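# Move one bottle from the cabinet onto the bench

## Task

Take a single bottle out of the cabinet and set it upright on the bench, leaving the remaining two bottles inside the cabinet.

## Robot and tools

Robot: two UR-type arms, left_arm and right_arm. Each has a Robotiq 2F-140 gripper with a wrist camera and rides its own carriage on one shared floor track. left_rail carries left_arm and is always the carriage at larger y. right_rail carries right_arm. These names do not match image left and right.

Scene frame (metres): fixed to the table, whose top is z = 0. +x is the way the arms face, +y is to their left, +z is up. The track runs along y at x = 0, with y = 0 at its middle. The table starts at x = 0.17. Each arm's base sits at x = 0, y = its carriage's position_m, z = 0.04. Gripper axes: the fingers point along +z and close along y. end_effector_position is the point between the closed pads; the fingertips reach roughly 9 to 33 mm beyond it.

execute_actions(actions, cameras): runs a list of actions in order. An action may hold "rows", "steps", "until", and commands for left_rail or right_rail. "rows" is up to 15 rows, one per 1/30 s control step. Every row is one flat list of 18 numbers in [-1, 1] covering both arms: left dx, dy, dz, rx, ry, rz, gripper position, force_limit, speed, then the same nine for the right arm. The six pose numbers are offsets, not poses. They count from that arm's Hand target as it stood when the action began and use that Hand target's own axes. Each row counts from that same start, not from the row before. 1.0 equals 0.6 m or 180 degrees. rx, ry, rz form one rotation vector. All zeros re-requests the current Hand target. "steps" runs from 1 to 450 (default 15) and must be at least the number of rows; after the last row each arm keeps heading for it. "until" ends an action early on rail conditions, for example {"all": {"status": "ended"}} or {"left_rail": {"position_status": ["!=", "moving"]}}. Images come back only for an empty actions list or when "cameras" asks for them.

Gripper numbers. position: +1 is fully open (140 mm), about -0.8 is where the pads touch, and -1 closes until blocked. force_limit: -1 is about 14 N, 0 about 40 N, +1 about 58 N. speed: -1 is about 30 mm/s, +1 about 250 mm/s; faster closes squeeze harder. Both start at +1. Repeat an idle gripper's last three numbers, since a 0 is itself a command. Parts held near the fingertips grip reliably. Held nearer the palm, the foldable fingers may grip loosely. A finger pushed tip-first into a surface folds easily.

Rails: {"left_rail": {"position_m": y}} is an absolute y goal. Ranges: left -0.8 to 1.5, right -1.5 to 0.8. speed_m_s is 0.01 to 1 and acceleration_factor is 0.1 to 1. {"stop": true} brakes. After sending, wait with an action using until position_status != moving. The carriages must stay 0.78 m or more apart. Let a carriage arrive before aiming its arm at scene points. Rows sent while a carriage drives are carried along with it. position_status values: moving, done, contact_stop, time_out, stopped, stopped_with_arm, stopped_for_other_arm, stopped_for_other_carriage. position_answer not_taken means resend once the carriage stands still.

move(target, speed, blend, stop_force, zero, blocking, cameras): straight-line paths for both grippers. target is one 18-number row, or a list of up to 15 rows. All rows are offsets from the same starting Hand targets in their own axes, at the same 0.6 m / 180 degree scale. speed is in m/s, 0.002 to 3.6, default 0.25; turning is limited to twice that in rad/s. blend (metres) rounds the corners of a list. stop_force, in N from 3 to 120, ends an arm's path when it feels that much push; zero chooses whether the force baseline is reset first. blocking=false returns early; then call wait or stop before sending more. Paths do not avoid obstacles. The result adds a move: line such as done, off_target, held or fault, plus limits such as paced or held. Avoid paths that pass near an arm's own base.

wait(seconds 0-10): lets time pass. stop(): brakes a running move. zoom_image(camera, region [x0,y0,x1,y1] px, at most 504 square) enlarges the newest image from cam_high, cam_low, cam_front, cam_side, cam_left_wrist or cam_right_wrist. zero_wrist_force(arm) re-zeroes that arm's wrist sensor. read_manual(section) returns the licences. finished_scene(scene) ends the scene for good; call it only when the bottle stands upright on the bench and the robot no longer supports it.

Reading results. Hand target is the pose that the next offsets count from. end_effector_position and quat_wxyz are in the scene frame. Joint positions per arm: rail, then six joints in rad. object_status: 0 moving, 1 stopped while opening, 2 stopped while closing (gripping), 3 at the commanded position or pads met. position_measured is in counts: 3 is open, 230 is pads touching. Wrist force and torque are in the tool frame. Wrist depth is a 7x7 grid of distances in mm. Orientation commands are clipped to 32 degrees from the current orientation per step.

Avoid the following. Dropping or tossing a bottle, or letting anything fall off the table, including onto the track or the metal strip. Disturbing the other two bottles. Fast impacts, and targets pushed past a firm contact: about 150 N of force, or joint torques at 135 N m for the large joints and 25.2 N m for the wrist joints, cause a 10 s fault stop. Any touching or pinching between the two arms. Long stretched or loaded holds, which heat the motors. Ramp row offsets up gradually (0.01 per row is about 0.18 m/s) so a held bottle is not shaken loose.

Each tool is called after "Call:" as name(argument=value, ...) on one line, values as JSON.

## Session

Call:
execute_actions(actions=[])

Scene clock: 0.00 s.
left_arm: end_effector_position=(+0.3456, +0.9907, +0.5800) position_measured=3 object_status=3 end_effector_quat_wxyz=(+0.000, +0.000, +1.000, +0.000) | right_arm: end_effector_position=(+0.3456, -1.0536, +0.5800) position_measured=3 object_status=3 end_effector_quat_wxyz=(+0.000, +0.000, +1.000, +0.000)
Joint positions: left_arm=[0.963 -0.316 -1.725 0.971 -0.816 -1.571 -0.316] | right_arm=[-1.081 -0.316 -1.725 0.971 -0.816 -1.571 -0.316]
Joint velocities: within noise
Joint torques (N m): no reading
Wrist force (N): no reading
Wrist torque (N m): no reading
Wrist force, peak (N): no reading
Wrist depth (mm): cam_left_wrist=[- 623 634 647 656 649 - / - 639 656 - - - 705 / - 694 - - - - 767 / - 138 767 - 789 144 122 / 103 118 856 863 - - 103 / - 962 884 891 867 - - / - 2237 2129 2150 2308 2193 -] | cam_right_wrist=[639 619 641 636 647 637 611 / 639 659 - 673 651 664 - / - - - 696 - - - / 741 128 698 803 - - 114 / - 138 778 783 - - 109 / - 803 - - 818 827 - / - 1874 1976 1740 1907 2030 -]
Hand target: left_arm +0.3456, +0.9907, +0.5800; +0.000, +0.000, +1.000, +0.000 | right_arm +0.3456, -1.0536, +0.5800; +0.000, +0.000, +1.000, +0.000
Tool commands: left_gripper/position=+1.0 left_gripper/force_limit=+1.0 left_gripper/speed=+1.0 right_gripper/position=+1.0 right_gripper/force_limit=+1.0 right_gripper/speed=+1.0
left_rail: position_m=0.963 position_status=done
right_rail: position_m=-1.081 position_status=done

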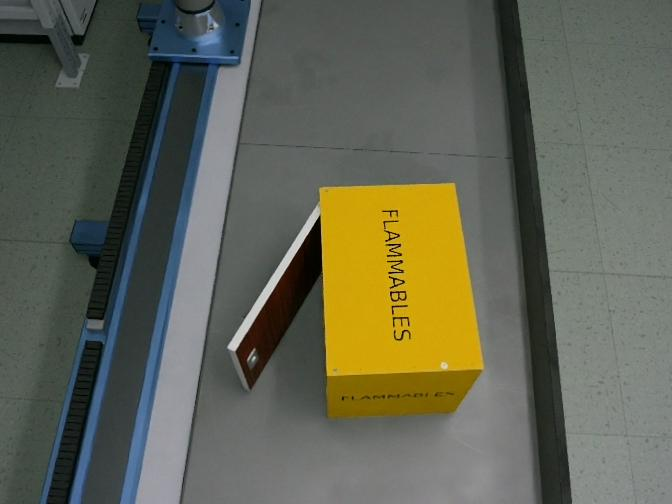

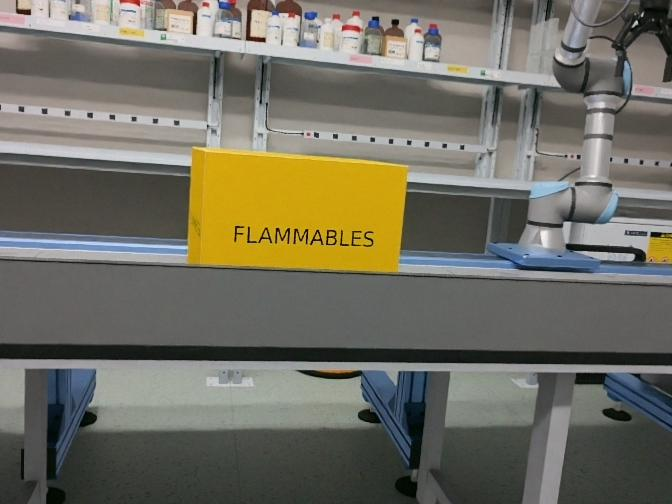

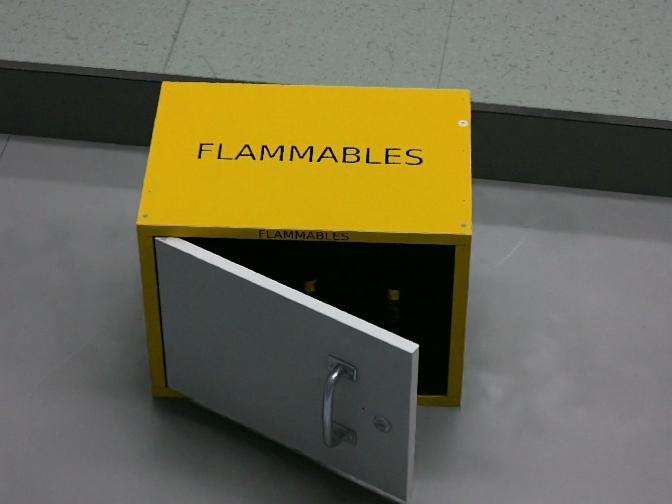

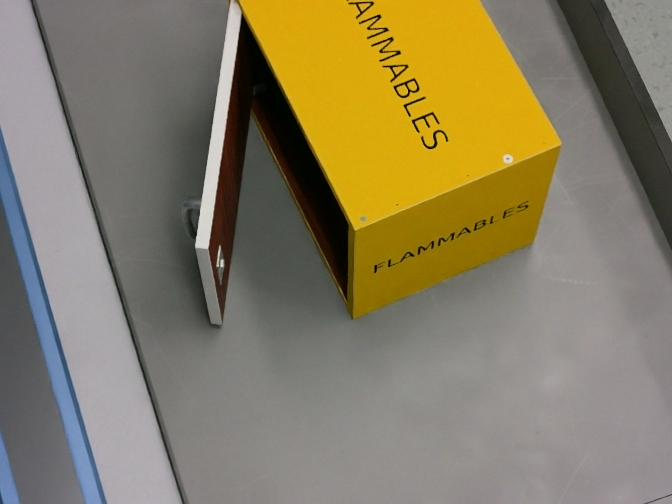

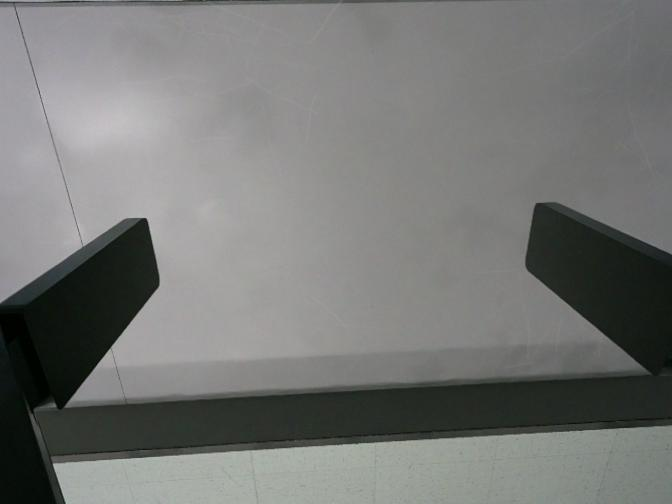

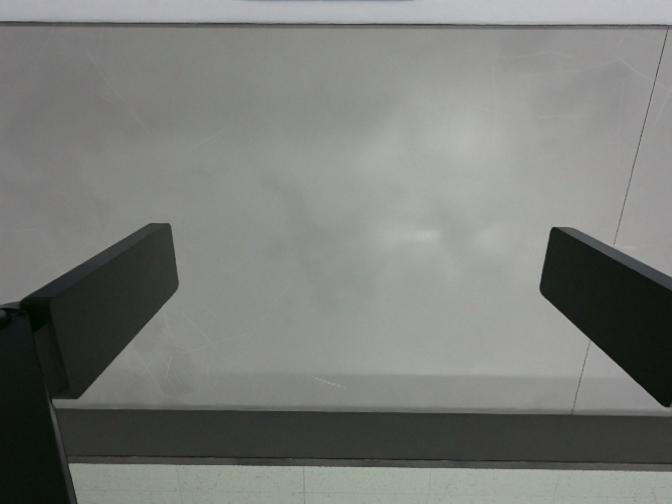

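Call:
zoom_image(camera="cam_front", region=[250, 220, 480, 400])

Call:
zoom_image(camera="cam_side", region=[170, 0, 420, 340])

Call:
zoom_image(camera="cam_high", region=[200, 160, 500, 440])

Scaled by 2.191.

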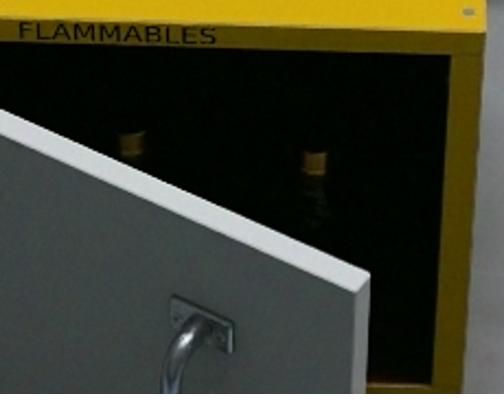

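Scaled by 1.482.

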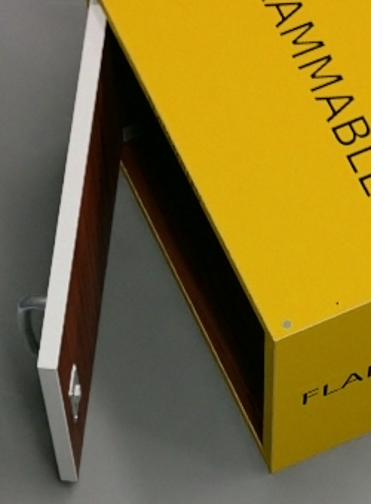

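Scaled by 1.680.

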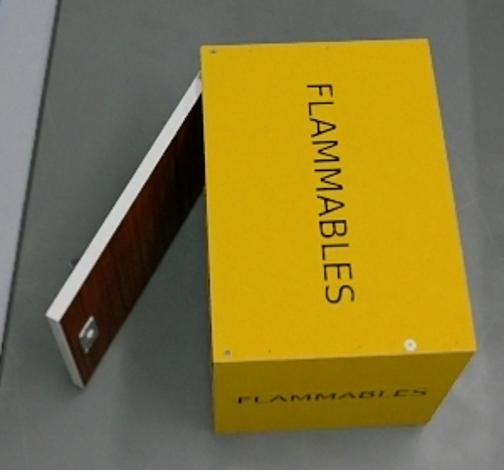

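Call:
execute_actions(actions=[{"rows": [[0,0,0,0,0,0,1,1,1, 0,0,0,0,0,0,-1,0,0]], "right_rail": {"position_m": -0.45, "speed_m_s": 0.7, "acceleration_factor": 0.6}, "steps": 120, "until": {"right_rail": {"position_status": ["!=", "moving"]}}}])

Call:
move(target=[[0,0,0,0,0,0,1,1,1, -0.04,0.371,0.3,0,0,0,-1,0,0],[0,0,0,0,0,0,1,1,1, -0.04,0.3877,0.5667,0,0,0,-1,0,0],[0,0,0,0,0,0,1,1,1, -0.049,0.5377,0.5667,0,0,0,-1,0,0]], speed=[0.35,0.25,0.15], blend=[0.04,0.02,0], cameras=["cam_high","cam_side","cam_front","cam_right_wrist"])

Scene clock: 220.03 s.
left_arm: end_effector_position=(+0.3456, +0.9907, +0.5800) position_measured=3 object_status=3 end_effector_quat_wxyz=(+0.000, +0.000, +1.000, +0.000) | right_arm: end_effector_position=(+0.3456, -0.4228, +0.5800) position_measured=233 object_status=3 end_effector_quat_wxyz=(+0.000, +0.000, +1.000, +0.000)
Joint positions: left_arm=[0.963 -0.316 -1.725 0.971 -0.816 -1.571 -0.316] | right_arm=[-0.45 -0.316 -1.725 0.971 -0.816 -1.571 -0.316]
Joint torques (N m): left_arm=[0.51 -12.02 -19.45 -3.07 -0.09 0.09] | right_arm=[0.34 -12.4 -19.67 -3.04 -0.12 0.21]
Wrist force (N): left_arm=[-0.1 0.1 0.0] | right_arm=[-0.2 -0.2 0.2]
Wrist torque (N m): left_arm=[0.02 0.02 0.00] | right_arm=[-0.02 0.04 0.00]
Wrist force, peak (N): left_arm=[0.2 -0.3 0.3] | right_arm=[-0.4 -2.4 0.3]
Wrist depth (mm): cam_left_wrist=[- 618 641 621 - - - / - - 666 679 - - - / - - 692 761 - 748 - / 733 128 769 769 818 137 117 / 104 118 831 - 874 - 103 / - 884 847 - - - - / - 2049 2108 2129 2284 2193 -] | cam_right_wrist=[662 649 637 630 630 609 623 / - - - 645 - - 481 / - 692 690 - - - - / - 800 736 117 726 712 679 / - - - - 87 87 444 / - - - - - - - / - - - - - - -]
Hand target: left_arm +0.3456, +0.9907, +0.5800; +0.000, +0.000, +1.000, +0.000 | right_arm +0.3456, -0.4228, +0.5800; +0.000, +0.000, +1.000, +0.000
Off the commanded pose: left_arm 0.000 m, 0 deg | right_arm 0.000 m, 0 deg.
left_rail: position_m=0.963 position_status=done
right_rail: position_m=-0.450 speed_m_s=0.70 position_status=done

Scene clock: 222.77 s.
left_arm: end_effector_position=(+0.3456, +0.9907, +0.5800) position_measured=3 object_status=3 end_effector_quat_wxyz=(+0.000, +0.000, +1.000, +0.000) | right_arm: end_effector_position=(+0.3750, -0.1003, +0.2400) position_measured=233 object_status=3 end_effector_quat_wxyz=(+0.000, +0.000, +1.000, +0.000)
Joint positions: left_arm=[0.963 -0.316 -1.725 0.971 -0.816 -1.571 -0.316] | right_arm=[-0.45 0.488 -1.546 1.741 -1.767 -1.571 0.488]
Joint torques (N m): left_arm=[0.48 -11.34 -19.38 -3.03 -0.27 0.23] | right_arm=[8.46 -20.6 -33.09 -1.44 -2.18 2.61]
Wrist force (N): left_arm=[0.0 0.0 0.1] | right_arm=[0.0 -0.1 0.0]
Wrist torque (N m): left_arm=[0.00 0.01 0.00] | right_arm=[0.00 0.00 -0.11]
Wrist force, peak (N): left_arm=[0.1 -0.5 0.2] | right_arm=[0.2 -1.6 -1.2]
Wrist depth (mm): cam_left_wrist=[614 618 - 593 637 656 689 / - 651 - - - - 714 / - 733 694 759 753 759 827 / - 128 - 803 812 145 116 / 103 815 - 827 884 - 103 / - - - - - - - / 1958 2088 2049 2129 2129 2193 -] | cam_right_wrist=[- - 330 148 101 - 82 / - - - - 189 124 85 / - - - 373 - 232 163 / - - 396 117 373 373 367 / - - - - 87 87 370 / - - - - - - - / - - - - - - -]
Hand target: left_arm +0.3456, +0.9907, +0.5800; +0.000, +0.000, +1.000, +0.000 | right_arm +0.3750, -0.1001, +0.2400; +0.000, +0.000, +1.000, +0.000
Off the commanded pose: left_arm 0.000 m, 0 deg | right_arm 0.000 m, 0 deg.
left_rail: position_m=0.963 position_status=done
right_rail: position_m=-0.450 speed_m_s=0.70 position_status=done
move: done
Images, in order (width x height): cam_high 672x504, cam_front 672x504, cam_side 672x504, cam_right_wrist 672x504.

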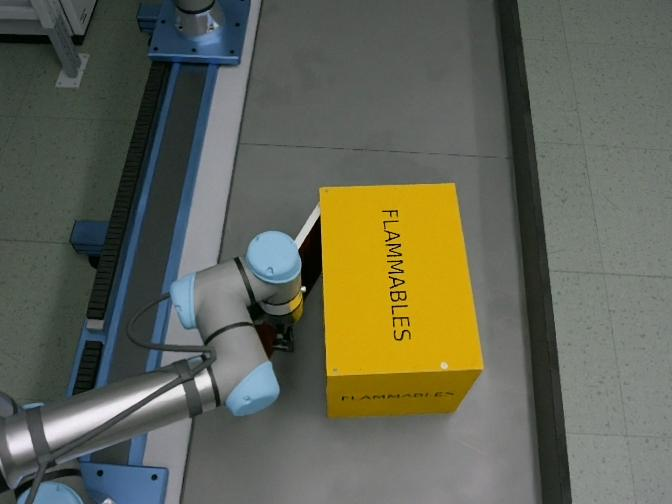

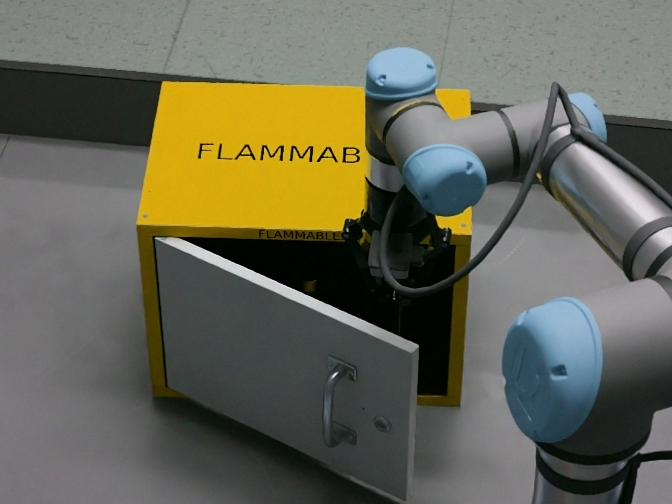

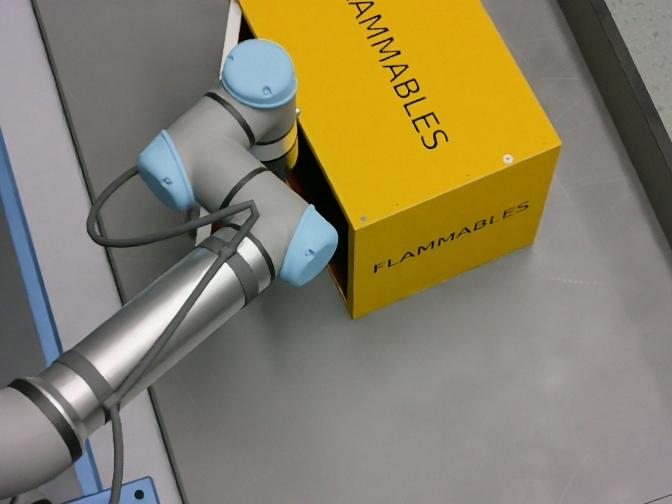

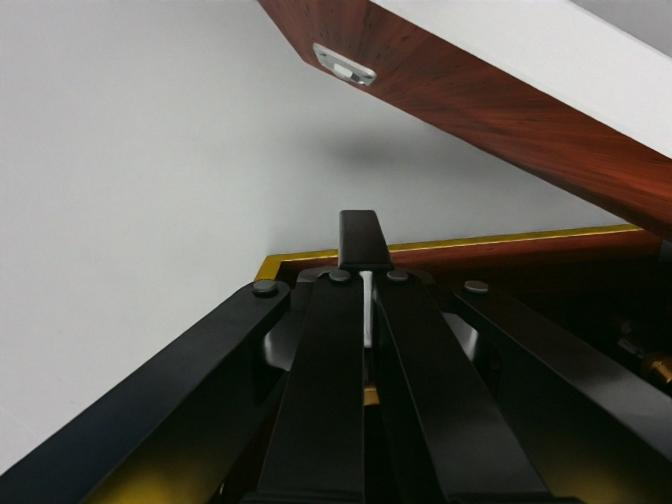

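Call:
move(target=[[0,0,0,0,0,0,1,1,1, 0.0633,0.01,0,0,0,0,-1,0,0],[0,0,0,0,0,0,1,1,1, 0.1967,0.0733,0,0,0,0,-1,0,0],[0,0,0,0,0,0,1,1,1, 0.295,0.16,0,0,0,0,-1,0,0]], speed=[0.1,0.1,0.1], blend=[0.02,0.02,0], stop_force=25, cameras=["cam_front","cam_side"])

Scene clock: 245.13 s.
left_arm: end_effector_position=(+0.3456, +0.9907, +0.5800) position_measured=3 object_status=3 end_effector_quat_wxyz=(+0.000, +0.000, +1.000, +0.000) | right_arm: end_effector_position=(+0.1980, -0.0041, +0.2400) position_measured=233 object_status=3 end_effector_quat_wxyz=(+0.000, +0.000, +1.000, +0.000)
Joint positions: left_arm=[0.963 -0.316 -1.725 0.971 -0.816 -1.571 -0.316] | right_arm=[-0.45 0.876 -1.606 1.802 -1.766 -1.571 0.876]
Joint torques (N m): left_arm=[0.5 -11.38 -19.66 -3.27 -0.38 0.28] | right_arm=[10.06 -15.47 -33.86 -0.83 -1.56 2.6]
Wrist force (N): left_arm=[-0.2 0.0 0.2] | right_arm=[-3.0 -1.2 -2.0]
Wrist torque (N m): left_arm=[0.00 0.05 -0.01] | right_arm=[-0.17 0.23 -0.04]
Wrist force, peak (N): left_arm=[0.1 -0.3 0.4] | right_arm=[-2.9 -1.1 -2.4]
Wrist depth (mm): cam_left_wrist=[- 611 - 625 - - 681 / - - 666 - 764 - - / 769 - - - 746 751 - / 110 127 - 797 800 137 117 / 104 117 - 895 - - 103 / - - 917 - - - - / - 2049 2108 2284 2215 2260 -] | cam_right_wrist=[349 344 343 - 335 342 339 / 364 360 358 361 86 356 353 / - 367 369 - 90 162 366 / 387 401 - 117 - - 390 / - - - - 87 86 - / - - - - - - - / - - - - - - -]
Hand target: left_arm +0.3456, +0.9907, +0.5800; +0.000, +0.000, +1.000, +0.000 | right_arm +0.1980, -0.0041, +0.2400; +0.000, +0.000, +1.000, +0.000
Off the commanded pose: left_arm 0.000 m, 0 deg | right_arm 0.000 m, 0 deg.
left_rail: position_m=0.963 position_status=done
right_rail: position_m=-0.450 speed_m_s=0.70 position_status=done
move: done; blend cut to 0.0192 m at target 1
Images, in order (width x height): cam_front 672x504, cam_side 672x504.

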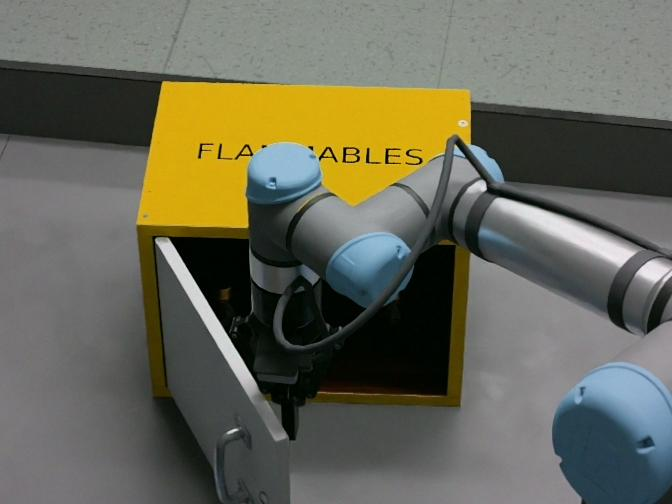

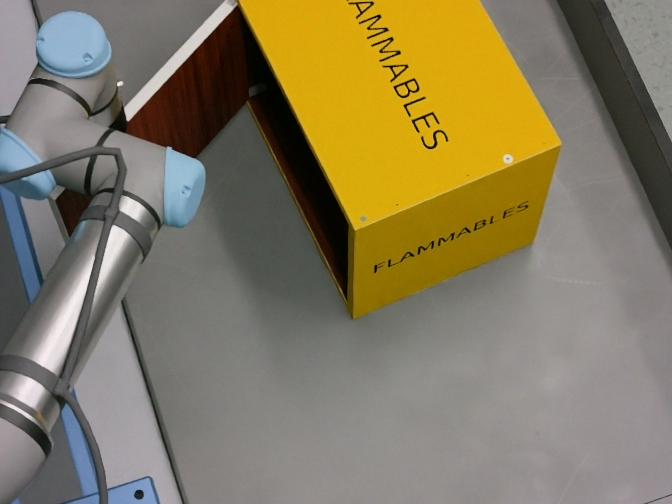

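Call:
move(target=[[0,0,0,0,0,0,1,1,1, 0.0733,0.109,0,0,0,0,-1,0,0],[0,0,0,0,0,0,1,1,1, 0.1167,0.2335,0,0,0,0,-1,0,0],[0,0,0,0,0,0,1,1,1, 0.125,0.3635,0,0,0,0,-1,0,0],[0,0,0,0,0,0,1,1,1, 0.1175,0.4245,0,0,0,0,-1,0,0]], speed=[0.1,0.1,0.1,0.07], blend=[0.02,0.02,0.02,0], stop_force=25, cameras=["cam_front","cam_high","cam_side"])

Call:
zoom_image(camera="cam_front", region=[130, 210, 480, 420])

Scene clock: 264.70 s.
left_arm: end_effector_position=(+0.3456, +0.9907, +0.5800) position_measured=3 object_status=3 end_effector_quat_wxyz=(+0.000, +0.000, +1.000, +0.000) | right_arm: end_effector_position=(+0.1275, +0.2506, +0.2400) position_measured=233 object_status=3 end_effector_quat_wxyz=(+0.000, +0.000, +1.000, +0.000)
Joint positions: left_arm=[0.963 -0.316 -1.725 0.971 -0.816 -1.571 -0.316] | right_arm=[-0.45 1.202 -1.059 1.115 -1.627 -1.571 1.202]
Joint torques (N m): left_arm=[0.43 -11.84 -19.83 -3.3 -0.35 0.42] | right_arm=[8.58 -40.75 -36.4 -1.93 -2.09 2.64]
Wrist force (N): left_arm=[-0.1 -0.2 0.0] | right_arm=[-0.1 -2.4 -0.5]
Wrist torque (N m): left_arm=[-0.03 0.02 0.00] | right_arm=[-0.14 -0.06 -0.10]
Wrist force, peak (N): left_arm=[0.1 -0.1 0.4] | right_arm=[-3.5 -2.2 -2.3]
Wrist depth (mm): cam_left_wrist=[626 630 641 - - 655 671 / - - - - - 707 703 / 683 707 726 714 719 751 719 / - 139 761 783 - 137 117 / 104 119 - - 899 - 102 / - - - - - - - / 1907 2049 2068 2171 2129 2260 -] | cam_right_wrist=[- - - 325 323 320 - / 375 363 364 365 215 133 92 / 387 382 381 380 196 112 89 / - - - 117 - - 390 / - - - - 87 86 - / - - - - - - - / - - - - - - -]
Hand target: left_arm +0.3456, +0.9907, +0.5800; +0.000, +0.000, +1.000, +0.000 | right_arm +0.1275, +0.2506, +0.2400; +0.000, +0.000, +1.000, +0.000
Off the commanded pose: left_arm 0.000 m, 0 deg | right_arm 0.000 m, 0 deg.
left_rail: position_m=0.963 position_status=done
right_rail: position_m=-0.450 speed_m_s=0.70 position_status=done
move: done; blend cut to 0.0184 m at target 3
Images, in order (width x height): cam_high 672x504, cam_front 672x504, cam_side 672x504.

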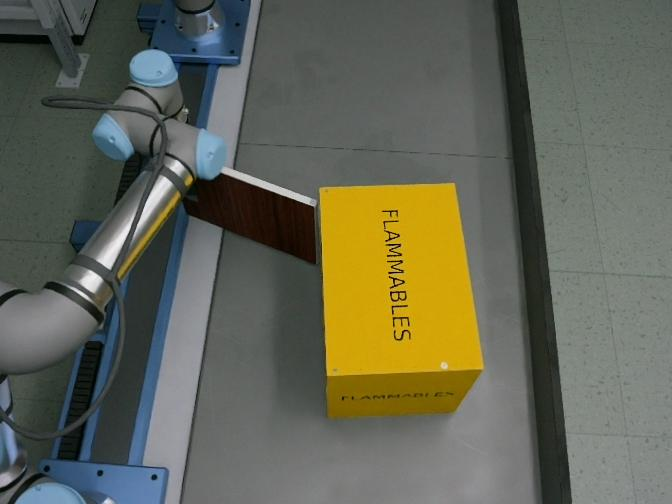

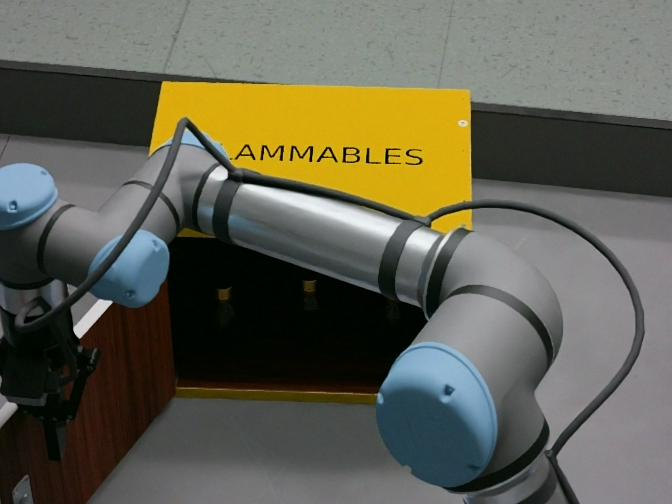

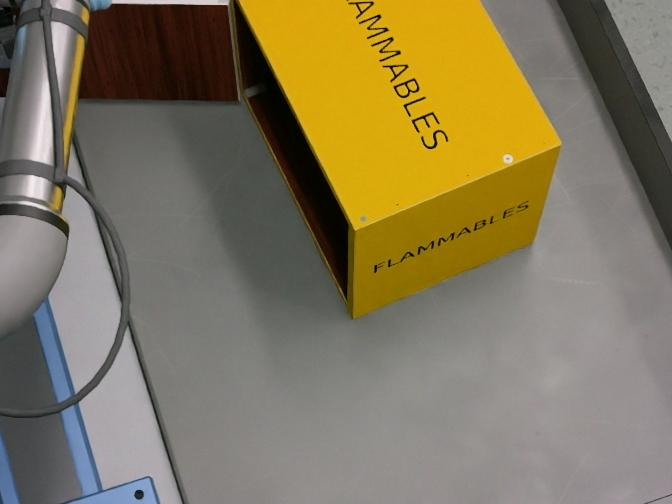

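Scaled by 1.440.

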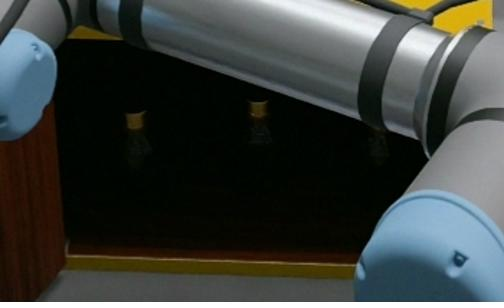

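Call:
move(target=[0,0,0,0,0,0,1,1,1, -0.1208,-0.3343,-0.35,0,0,0,-1,0,0], speed=0.3)

Call:
execute_actions(actions=[{"right_rail": {"position_m": -0.65}, "rows": [[0,0,0,0,0,0,1,1,1, 0,0,0,0,0,0,0.6,0,0]], "steps": 90, "until": {"right_rail": {"position_status": ["!=", "moving"]}}}])

Call:
move(target=[0,0,0,0,0,0,1,1,1, -0.1667,0.0833,0.4167,-0.0509,-0.3866,-0.0727,0.6,0,0], speed=0.35, cameras=["cam_front","cam_right_wrist","cam_side"])

Call:
zoom_image(camera="cam_front", region=[130, 210, 480, 420])

Scene clock: 460.90 s.
left_arm: end_effector_position=(+0.3456, +0.9907, +0.5800) position_measured=3 object_status=3 end_effector_quat_wxyz=(+0.000, +0.000, +1.000, +0.000) | right_arm: end_effector_position=(+0.1999, +0.0501, +0.4499) position_measured=233 object_status=3 end_effector_quat_wxyz=(+0.000, +0.000, +1.000, +0.000)
Joint positions: left_arm=[0.963 -0.316 -1.725 0.971 -0.816 -1.571 -0.316] | right_arm=[-0.45 0.94 -1.442 1.085 -1.214 -1.571 0.94]
Joint torques (N m): left_arm=[1.29 -12.6 -20.48 -3.45 -0.25 0.5] | right_arm=[-6.93 -40.66 -33.57 -1.71 2.13 -2.34]
Wrist force (N): left_arm=[0.0 -0.2 0.1] | right_arm=[-0.1 -0.2 0.3]
Wrist torque (N m): left_arm=[-0.04 0.02 0.00] | right_arm=[-0.06 0.03 -0.02]
Wrist force, peak (N): left_arm=[0.3 0.1 0.5] | right_arm=[0.4 -2.7 -0.9]
Wrist depth (mm): cam_left_wrist=[637 643 - - - 656 664 / 643 - 683 683 - 689 692 / - - 721 738 - - - / - 127 - - - 137 116 / 104 119 800 847 - 902 103 / - - - 812 - - - / 2171 2171 2215 2088 2129 2193 -] | cam_right_wrist=[- 564 537 526 534 494 - / 562 557 540 554 554 547 - / 586 - - - - - 331 / - - - 121 - 383 - / - - - - 87 87 - / - - - - - - - / - - - - - - -]
Hand target: left_arm +0.3456, +0.9907, +0.5800; +0.000, +0.000, +1.000, +0.000 | right_arm +0.2000, +0.0500, +0.4500; +0.000, +0.000, +1.000, +0.000
Off the commanded pose: left_arm 0.000 m, 0 deg | right_arm 0.000 m, 0 deg.
left_rail: position_m=0.963 position_status=done
right_rail: position_m=-0.450 speed_m_s=0.70 position_status=done
move: done

Scene clock: 462.07 s.
left_arm: end_effector_position=(+0.3456, +0.9907, +0.5800) position_measured=3 object_status=3 end_effector_quat_wxyz=(+0.000, +0.000, +1.000, +0.000) | right_arm: end_effector_position=(+0.2000, -0.1500, +0.4500) position_measured=53 object_status=3 end_effector_quat_wxyz=(+0.000, +0.000, +1.000, +0.000)
Joint positions: left_arm=[0.963 -0.316 -1.725 0.971 -0.816 -1.571 -0.316] | right_arm=[-0.65 0.94 -1.442 1.085 -1.214 -1.571 0.94]
Joint torques (N m): left_arm=[-0.2 -12.2 -18.95 -3.39 -0.38 0.51] | right_arm=[-3.42 -23.45 -25.41 -3.72 0.34 -2.68]
Wrist force (N): left_arm=[-0.3 -0.1 0.1] | right_arm=[-0.2 -0.3 0.2]
Wrist torque (N m): left_arm=[-0.02 0.06 0.00] | right_arm=[-0.06 0.05 -0.02]
Wrist force, peak (N): left_arm=[0.0 -0.2 0.4] | right_arm=[-0.2 2.1 0.4]
Wrist depth (mm): cam_left_wrist=[601 - 626 630 651 753 703 / 639 - 681 - 681 728 696 / - - 769 - - 794 769 / - 138 769 783 797 137 117 / 104 118 874 - 843 - 103 / - - - - - 1010 - / - 1993 2237 2129 2193 2260 -] | cam_right_wrist=[497 536 551 505 515 539 536 / 550 551 561 551 554 562 550 / 580 571 601 562 - 580 - / 616 - 585 - 554 145 503 / - 117 679 645 632 135 99 / - - - 673 679 677 - / - - - 692 717 - -]
Hand target: left_arm +0.3456, +0.9907, +0.5800; +0.000, +0.000, +1.000, +0.000 | right_arm +0.2000, -0.1500, +0.4500; +0.000, +0.000, +1.000, +0.000
Off the commanded pose: left_arm 0.000 m, 0 deg | right_arm 0.000 m, 0 deg.
left_rail: position_m=0.963 position_status=done
right_rail: position_m=-0.650 speed_m_s=0.70 position_status=done

Scene clock: 465.00 s.
left_arm: end_effector_position=(+0.3456, +0.9907, +0.5800) position_measured=3 object_status=3 end_effector_quat_wxyz=(+0.000, +0.000, +1.000, +0.000) | right_arm: end_effector_position=(+0.3000, -0.1000, +0.2000) position_measured=53 object_status=3 end_effector_quat_wxyz=(+0.569, -0.107, +0.812, +0.075)
Joint positions: left_arm=[0.963 -0.316 -1.725 0.971 -0.816 -1.571 -0.316] | right_arm=[-0.65 1.249 -1.039 2.118 -3.637 -2.472 0.478]
Joint torques (N m): left_arm=[0.39 -12.02 -19.47 -3.5 -0.36 0.53] | right_arm=[-6.87 -30.92 -5.75 -4.34 0.98 -2.77]
Wrist force (N): left_arm=[0.0 0.2 0.2] | right_arm=[2.9 -0.8 -2.8]
Wrist torque (N m): left_arm=[0.04 0.02 -0.01] | right_arm=[-0.08 -0.78 -0.07]
Wrist force, peak (N): left_arm=[-0.3 0.1 0.3] | right_arm=[4.1 -0.8 -1.7]
Wrist depth (mm): cam_left_wrist=[671 601 - - - - 653 / 666 658 - - 701 707 - / - 683 - - 761 746 728 / - 127 - - 783 145 117 / 103 118 - - - - 103 / - - 884 - - - - / - 797 2088 2358 2237 2171 -] | cam_right_wrist=[363 348 304 319 344 337 331 / - - 399 469 425 398 364 / - - 536 562 586 485 367 / - - 545 562 582 157 365 / - 100 406 509 522 135 99 / - 4061 - - 319 - - / - - - - - - -]
Hand target: left_arm +0.3456, +0.9907, +0.5800; +0.000, +0.000, +1.000, +0.000 | right_arm +0.3000, -0.1000, +0.2000; +0.569, -0.107, +0.812, +0.075
Off the commanded pose: left_arm 0.000 m, 0 deg | right_arm 0.000 m, 0 deg.
left_rail: position_m=0.963 position_status=done
right_rail: position_m=-0.650 speed_m_s=0.70 position_status=done
move: done
Images, in order (width x height): cam_front 672x504, cam_side 672x504, cam_right_wrist 672x504.

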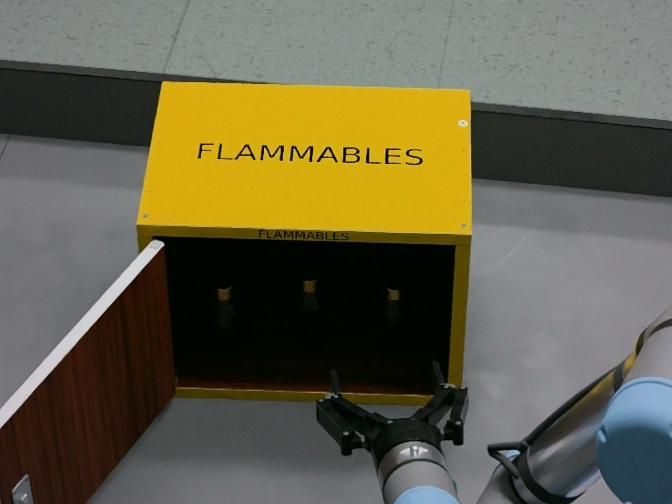

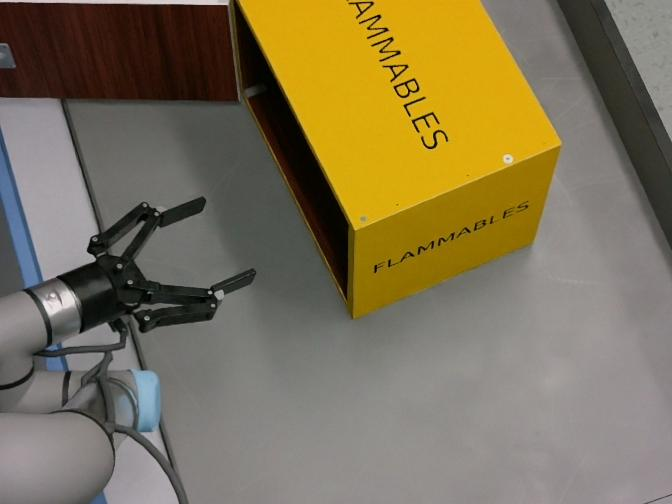

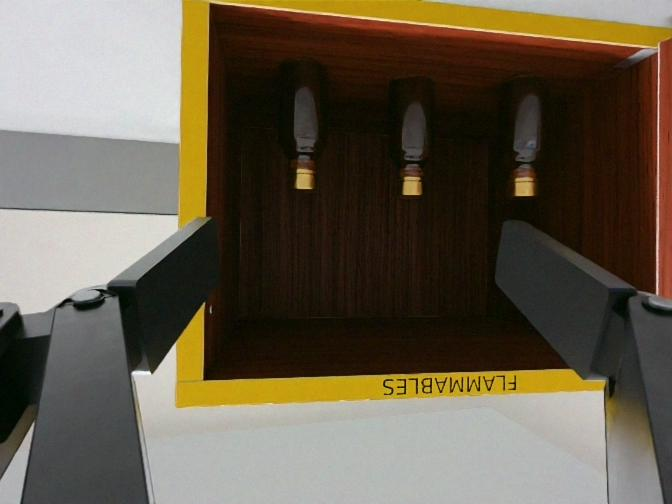

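Scaled by 1.440.

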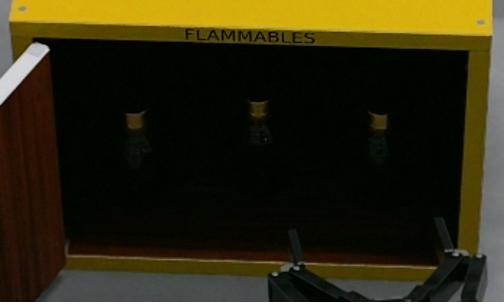

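Call:
move(target=[0,0,0,0,0,0,1,1,1, 0.0849,-0.0279,0.2541,0.0522,0,0.019,0.05,-0.05,0], speed=0.2, cameras=["cam_right_wrist","cam_front"])

Call:
zoom_image(camera="cam_right_wrist", region=[180, 0, 580, 300])

Scene clock: 574.07 s.
left_arm: end_effector_position=(+0.3456, +0.9907, +0.5800) position_measured=3 object_status=3 end_effector_quat_wxyz=(+0.000, +0.000, +1.000, +0.000) | right_arm: end_effector_position=(+0.4258, -0.0837, +0.1000) position_measured=123 object_status=3 end_effector_quat_wxyz=(+0.573, -0.036, +0.818, +0.025)
Joint positions: left_arm=[0.963 -0.316 -1.725 0.971 -0.816 -1.571 -0.316] | right_arm=[-0.65 1.085 -0.712 1.852 -3.691 -2.481 0.487]
Joint torques (N m): left_arm=[-0.11 -12.19 -19.93 -3.64 -0.46 0.8] | right_arm=[-7.52 -41.43 -21.9 -1.39 -3.59 2.78]
Wrist force (N): left_arm=[-0.1 0.1 0.1] | right_arm=[2.8 -0.8 -2.3]
Wrist torque (N m): left_arm=[0.02 0.03 0.00] | right_arm=[-0.08 -0.73 -0.15]
Wrist force, peak (N): left_arm=[-0.1 -0.3 0.3] | right_arm=[2.8 -0.9 -3.8]
Wrist depth (mm): cam_left_wrist=[- - - - 645 - - / 594 - - 694 687 772 698 / - - 778 733 731 746 726 / - 129 775 748 764 137 116 / 103 116 - - 853 - 103 / - 850 949 - - - - / 2088 2215 2108 2129 2237 2237 -] | cam_right_wrist=[- 166 166 165 164 163 162 / 262 173 206 204 203 201 199 / - 167 285 328 392 242 377 / - 175 154 440 161 243 433 / - 86 333 433 437 - 92 / - - 393 434 433 - - / - - 330 353 353 - -]
Hand target: left_arm +0.3456, +0.9907, +0.5800; +0.000, +0.000, +1.000, +0.000 | right_arm +0.4259, -0.0836, +0.1000; +0.573, -0.036, +0.818, +0.025
Off the commanded pose: left_arm 0.000 m, 0 deg | right_arm 0.000 m, 0 deg.
left_rail: position_m=0.963 position_status=done
right_rail: position_m=-0.650 speed_m_s=0.70 position_status=done
move: done
Images, in order (width x height): cam_front 672x504, cam_right_wrist 672x504.

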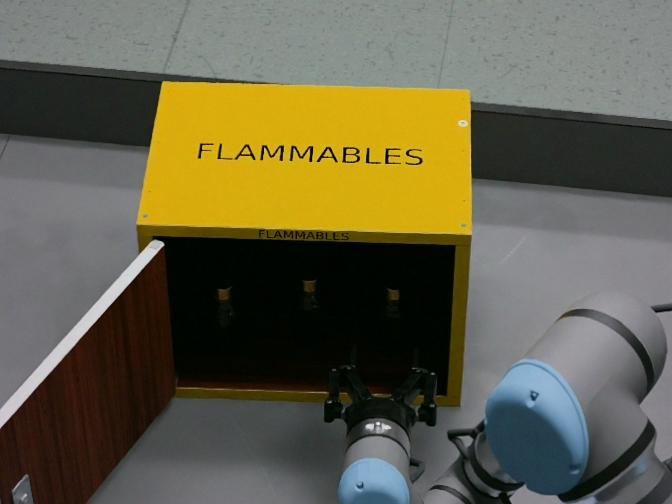

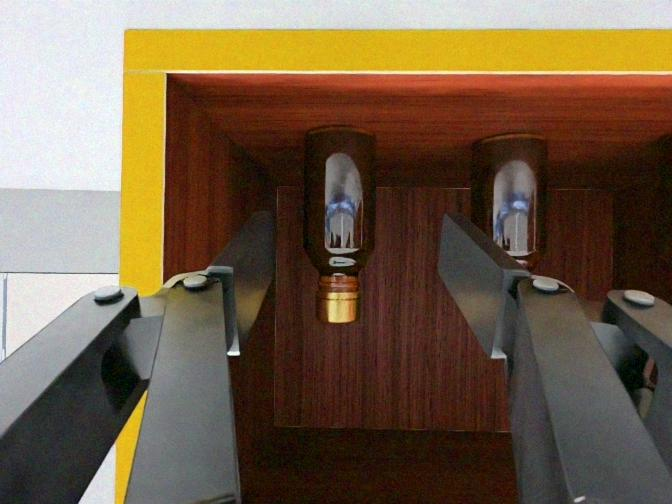

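Scaled by 1.260.

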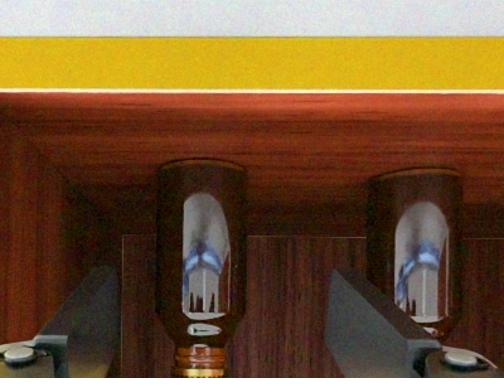

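Call:
move(target=[0,0,0,0,0,0,1,1,1, 0.0016,-0.0083,0.0981,0,0,0,0.05,-0.05,0], speed=0.12, cameras=["cam_right_wrist"])

Call:
zoom_image(camera="cam_right_wrist", region=[180, 20, 580, 400])

Scene clock: 650.93 s.
left_arm: end_effector_position=(+0.3456, +0.9907, +0.5800) position_measured=3 object_status=3 end_effector_quat_wxyz=(+0.000, +0.000, +1.000, +0.000) | right_arm: end_effector_position=(+0.4809, -0.0838, +0.0790) position_measured=123 object_status=3 end_effector_quat_wxyz=(+0.573, -0.036, +0.818, +0.025) end_effector_velocity=(+0.002, +0.001, +0.000) end_effector_angular_velocity=(+0.003, -0.001, -0.001)
Joint positions: left_arm=[0.963 -0.316 -1.725 0.971 -0.816 -1.571 -0.316] | right_arm=[-0.65 0.999 -0.638 1.775 -3.743 -2.408 0.415]
Joint velocities: left_arm=[within noise] | right_arm=[0 -0.002 0.002 -0.005 -0.001 0.002 0]
Joint torques (N m): left_arm=[0.59 -12.34 -20.24 -3.74 -0.62 0.84] | right_arm=[-6.48 -42.65 -22.16 -4.24 0.96 -2.6]
Wrist force (N): left_arm=[-0.1 0.0 0.0] | right_arm=[2.9 -0.5 -2.4]
Wrist torque (N m): left_arm=[0.00 0.03 0.00] | right_arm=[-0.01 -0.73 -0.05]
Wrist force, peak (N): left_arm=[-0.2 -0.3 0.4] | right_arm=[3.0 -0.9 -3.3]
Wrist depth (mm): cam_left_wrist=[- - 636 658 - 658 698 / - 703 666 675 677 - - / 712 721 731 761 746 741 - / - 129 831 827 746 137 116 / 104 116 - - 780 914 103 / - - - - - - - / - 2260 2030 2193 2171 2193 -] | cam_right_wrist=[- 112 111 110 110 109 108 / - 136 149 147 146 145 144 / - 139 234 180 280 199 202 / - 131 155 176 161 192 374 / - 86 308 185 383 - 92 / - - 364 379 381 - - / - - 346 377 380 - -]
Hand target: left_arm +0.3456, +0.9907, +0.5800; +0.000, +0.000, +1.000, +0.000 | right_arm +0.4811, -0.0838, +0.0790; +0.573, -0.036, +0.818, +0.025
Off the commanded pose: left_arm 0.000 m, 0 deg | right_arm 0.000 m, 0 deg.
left_rail: position_m=0.963 position_status=done
right_rail: position_m=-0.650 speed_m_s=0.70 position_status=done
move: done
Images, in order (width x height): cam_right_wrist 672x504.

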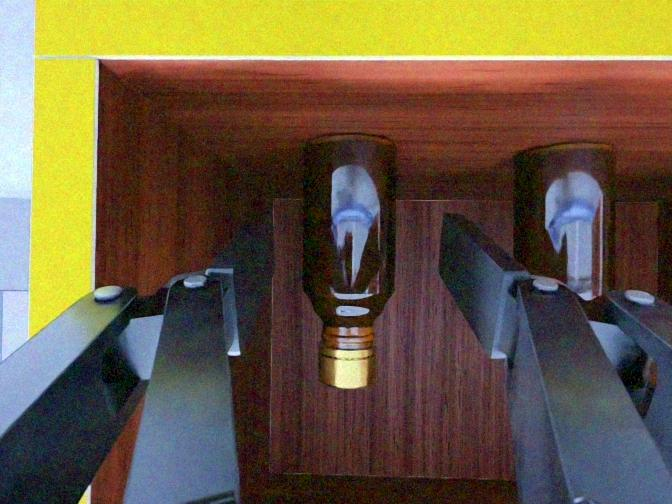

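Scaled by 1.260.

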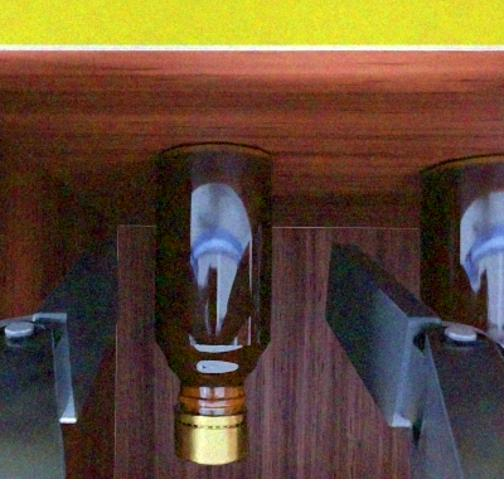

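Call:
move(target=[0,0,0,0,0,0,1,1,1, -0.0194,-0.0033,0.0533,0,0,0,0.05,-0.1,0], speed=0.08)

Call:
execute_actions(actions=[{"rows": [[0,0,0,0,0,0,1,1,1, 0,0,0,0,0,0,-1,-0.1,-1]], "steps": 75}], cameras=["cam_right_wrist"])

Scene clock: 681.87 s.
left_arm: end_effector_position=(+0.3456, +0.9907, +0.5800) position_measured=3 object_status=3 end_effector_quat_wxyz=(+0.000, +0.000, +1.000, +0.000) | right_arm: end_effector_position=(+0.5150, -0.0828, +0.0790) position_measured=123 object_status=3 end_effector_quat_wxyz=(+0.573, -0.036, +0.818, +0.025)
Joint positions: left_arm=[0.963 -0.316 -1.725 0.971 -0.816 -1.571 -0.316] | right_arm=[-0.65 0.95 -0.618 1.724 -3.738 -2.365 0.38]
Joint torques (N m): left_arm=[-0.32 -13.42 -19.96 -3.71 -0.42 0.71] | right_arm=[-7.4 -45.31 -22.95 -1.48 1.38 -2.64]
Wrist force (N): left_arm=[0.0 0.1 0.2] | right_arm=[2.8 -1.0 -2.4]
Wrist torque (N m): left_arm=[0.03 -0.01 0.00] | right_arm=[-0.14 -0.72 -0.06]
Wrist force, peak (N): left_arm=[0.3 0.0 0.4] | right_arm=[3.3 -0.6 -3.0]
Wrist depth (mm): cam_left_wrist=[- 623 - - - - 675 / 656 662 - 705 - - 685 / 703 719 733 668 687 761 824 / 110 129 809 786 780 137 117 / 103 818 - - - 895 102 / - - 860 - - - - / - 2088 2129 2215 2193 2129 -] | cam_right_wrist=[- 107 100 99 105 98 98 / - 133 148 142 145 145 144 / - 134 225 143 279 234 152 / 106 126 154 - 149 173 153 / - 86 298 - 343 - 92 / - - 349 152 345 - - / - - 344 344 344 - -]
Hand target: left_arm +0.3456, +0.9907, +0.5800; +0.000, +0.000, +1.000, +0.000 | right_arm +0.5152, -0.0828, +0.0790; +0.573, -0.036, +0.818, +0.025
Off the commanded pose: left_arm 0.000 m, 0 deg | right_arm 0.000 m, 0 deg.
left_rail: position_m=0.963 position_status=done
right_rail: position_m=-0.650 speed_m_s=0.70 position_status=done
move: done

Scene clock: 684.57 s.
left_arm: end_effector_position=(+0.3456, +0.9907, +0.5800) position_measured=3 object_status=3 end_effector_quat_wxyz=(+0.000, +0.000, +1.000, +0.000) | right_arm: end_effector_position=(+0.5152, -0.0828, +0.0790) position_measured=162 object_status=2 end_effector_quat_wxyz=(+0.573, -0.036, +0.818, +0.025)
Joint positions: left_arm=[0.963 -0.316 -1.725 0.971 -0.816 -1.571 -0.316] | right_arm=[-0.65 0.949 -0.618 1.724 -3.738 -2.365 0.379]
Joint torques (N m): left_arm=[0.62 -13.07 -19.82 -3.68 -0.44 0.87] | right_arm=[-0.33 -44.59 -18.76 -1.3 1.01 -2.67]
Wrist force (N): left_arm=[-0.2 -0.2 0.2] | right_arm=[1.4 -0.6 -4.2]
Wrist torque (N m): left_arm=[-0.04 0.05 0.00] | right_arm=[-0.07 -0.67 -0.01]
Wrist force, peak (N): left_arm=[-0.2 0.0 0.5] | right_arm=[1.1 -1.0 -4.8]
Wrist depth (mm): cam_left_wrist=[- - 643 655 637 641 668 / 664 655 - - 692 698 - / - - - - - 712 741 / - 128 - - 767 136 116 / 103 118 - 914 - - 103 / - - - 827 - - - / 1975 2068 2129 2193 2068 2284 -] | cam_right_wrist=[- 107 100 99 105 98 98 / - 133 148 142 144 145 131 / - 134 225 141 237 234 152 / 106 126 203 144 144 346 153 / - - - 143 - 93 150 / - - - 152 - - - / - - - 346 - - -]
Hand target: left_arm +0.3456, +0.9907, +0.5800; +0.000, +0.000, +1.000, +0.000 | right_arm +0.5152, -0.0828, +0.0790; +0.573, -0.036, +0.818, +0.025
Off the commanded pose: left_arm 0.000 m, 0 deg | right_arm 0.000 m, 0 deg.
left_rail: position_m=0.963 position_status=done
right_rail: position_m=-0.650 speed_m_s=0.70 position_status=done
Images, in order (width x height): cam_right_wrist 672x504.

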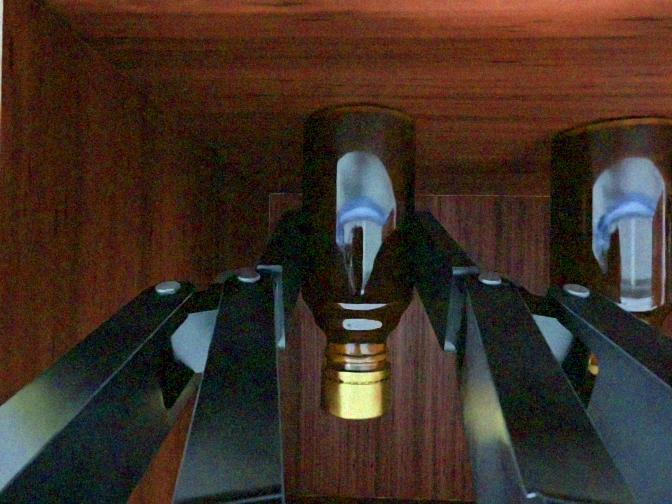

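Call:
move(target=[0,0,0,0,0,0,1,1,1, -0.0313,0,-0.0114,0,0,0,-1,-0.1,-1], speed=0.05, cameras=["cam_right_wrist"])

Scene clock: 727.00 s.
left_arm: end_effector_position=(+0.3456, +0.9907, +0.5800) position_measured=3 object_status=3 end_effector_quat_wxyz=(+0.000, +0.000, +1.000, +0.000) | right_arm: end_effector_position=(+0.5152, -0.0828, +0.0988) position_measured=162 object_status=2 end_effector_quat_wxyz=(+0.573, -0.036, +0.818, +0.025)
Joint positions: left_arm=[0.963 -0.316 -1.725 0.971 -0.816 -1.571 -0.316] | right_arm=[-0.65 0.949 -0.66 1.736 -3.707 -2.365 0.379]
Joint torques (N m): left_arm=[0.26 -11.81 -19.36 -3.86 -0.43 0.99] | right_arm=[5.02 -61.94 -6.28 -2.09 -3.28 2]
Wrist force (N): left_arm=[-0.2 -0.1 0.1] | right_arm=[5.7 -1.1 -1.5]
Wrist torque (N m): left_arm=[-0.01 0.05 0.00] | right_arm=[-0.15 -0.78 -0.07]
Wrist force, peak (N): left_arm=[0.0 -0.3 0.4] | right_arm=[6.5 -0.8 -1.1]
Wrist depth (mm): cam_left_wrist=[621 621 - - - - 666 / - - 698 671 662 689 655 / - - 712 - - 780 - / - 128 - - - 137 122 / 103 116 - 818 - - 103 / - 881 - - - - - / - 2088 2012 2129 2308 2260 -] | cam_right_wrist=[- 128 136 135 134 133 133 / - 143 200 168 181 180 152 / - 134 254 - 321 318 151 / 106 126 204 145 147 344 156 / - - - 141 - 93 162 / - - - 152 - - - / - - - 346 - - -]
Hand target: left_arm +0.3456, +0.9907, +0.5800; +0.000, +0.000, +1.000, +0.000 | right_arm +0.5152, -0.0828, +0.0989; +0.573, -0.036, +0.818, +0.025
Off the commanded pose: left_arm 0.000 m, 0 deg | right_arm 0.000 m, 0 deg.
left_rail: position_m=0.963 position_status=done
right_rail: position_m=-0.650 speed_m_s=0.70 position_status=done
move: done
Images, in order (width x height): cam_right_wrist 672x504.

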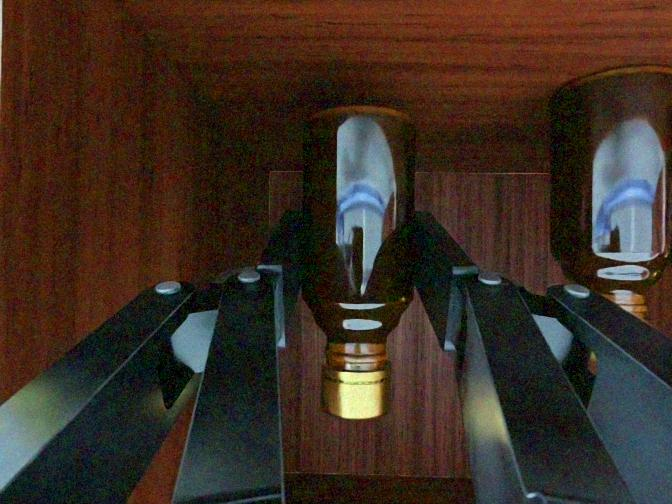

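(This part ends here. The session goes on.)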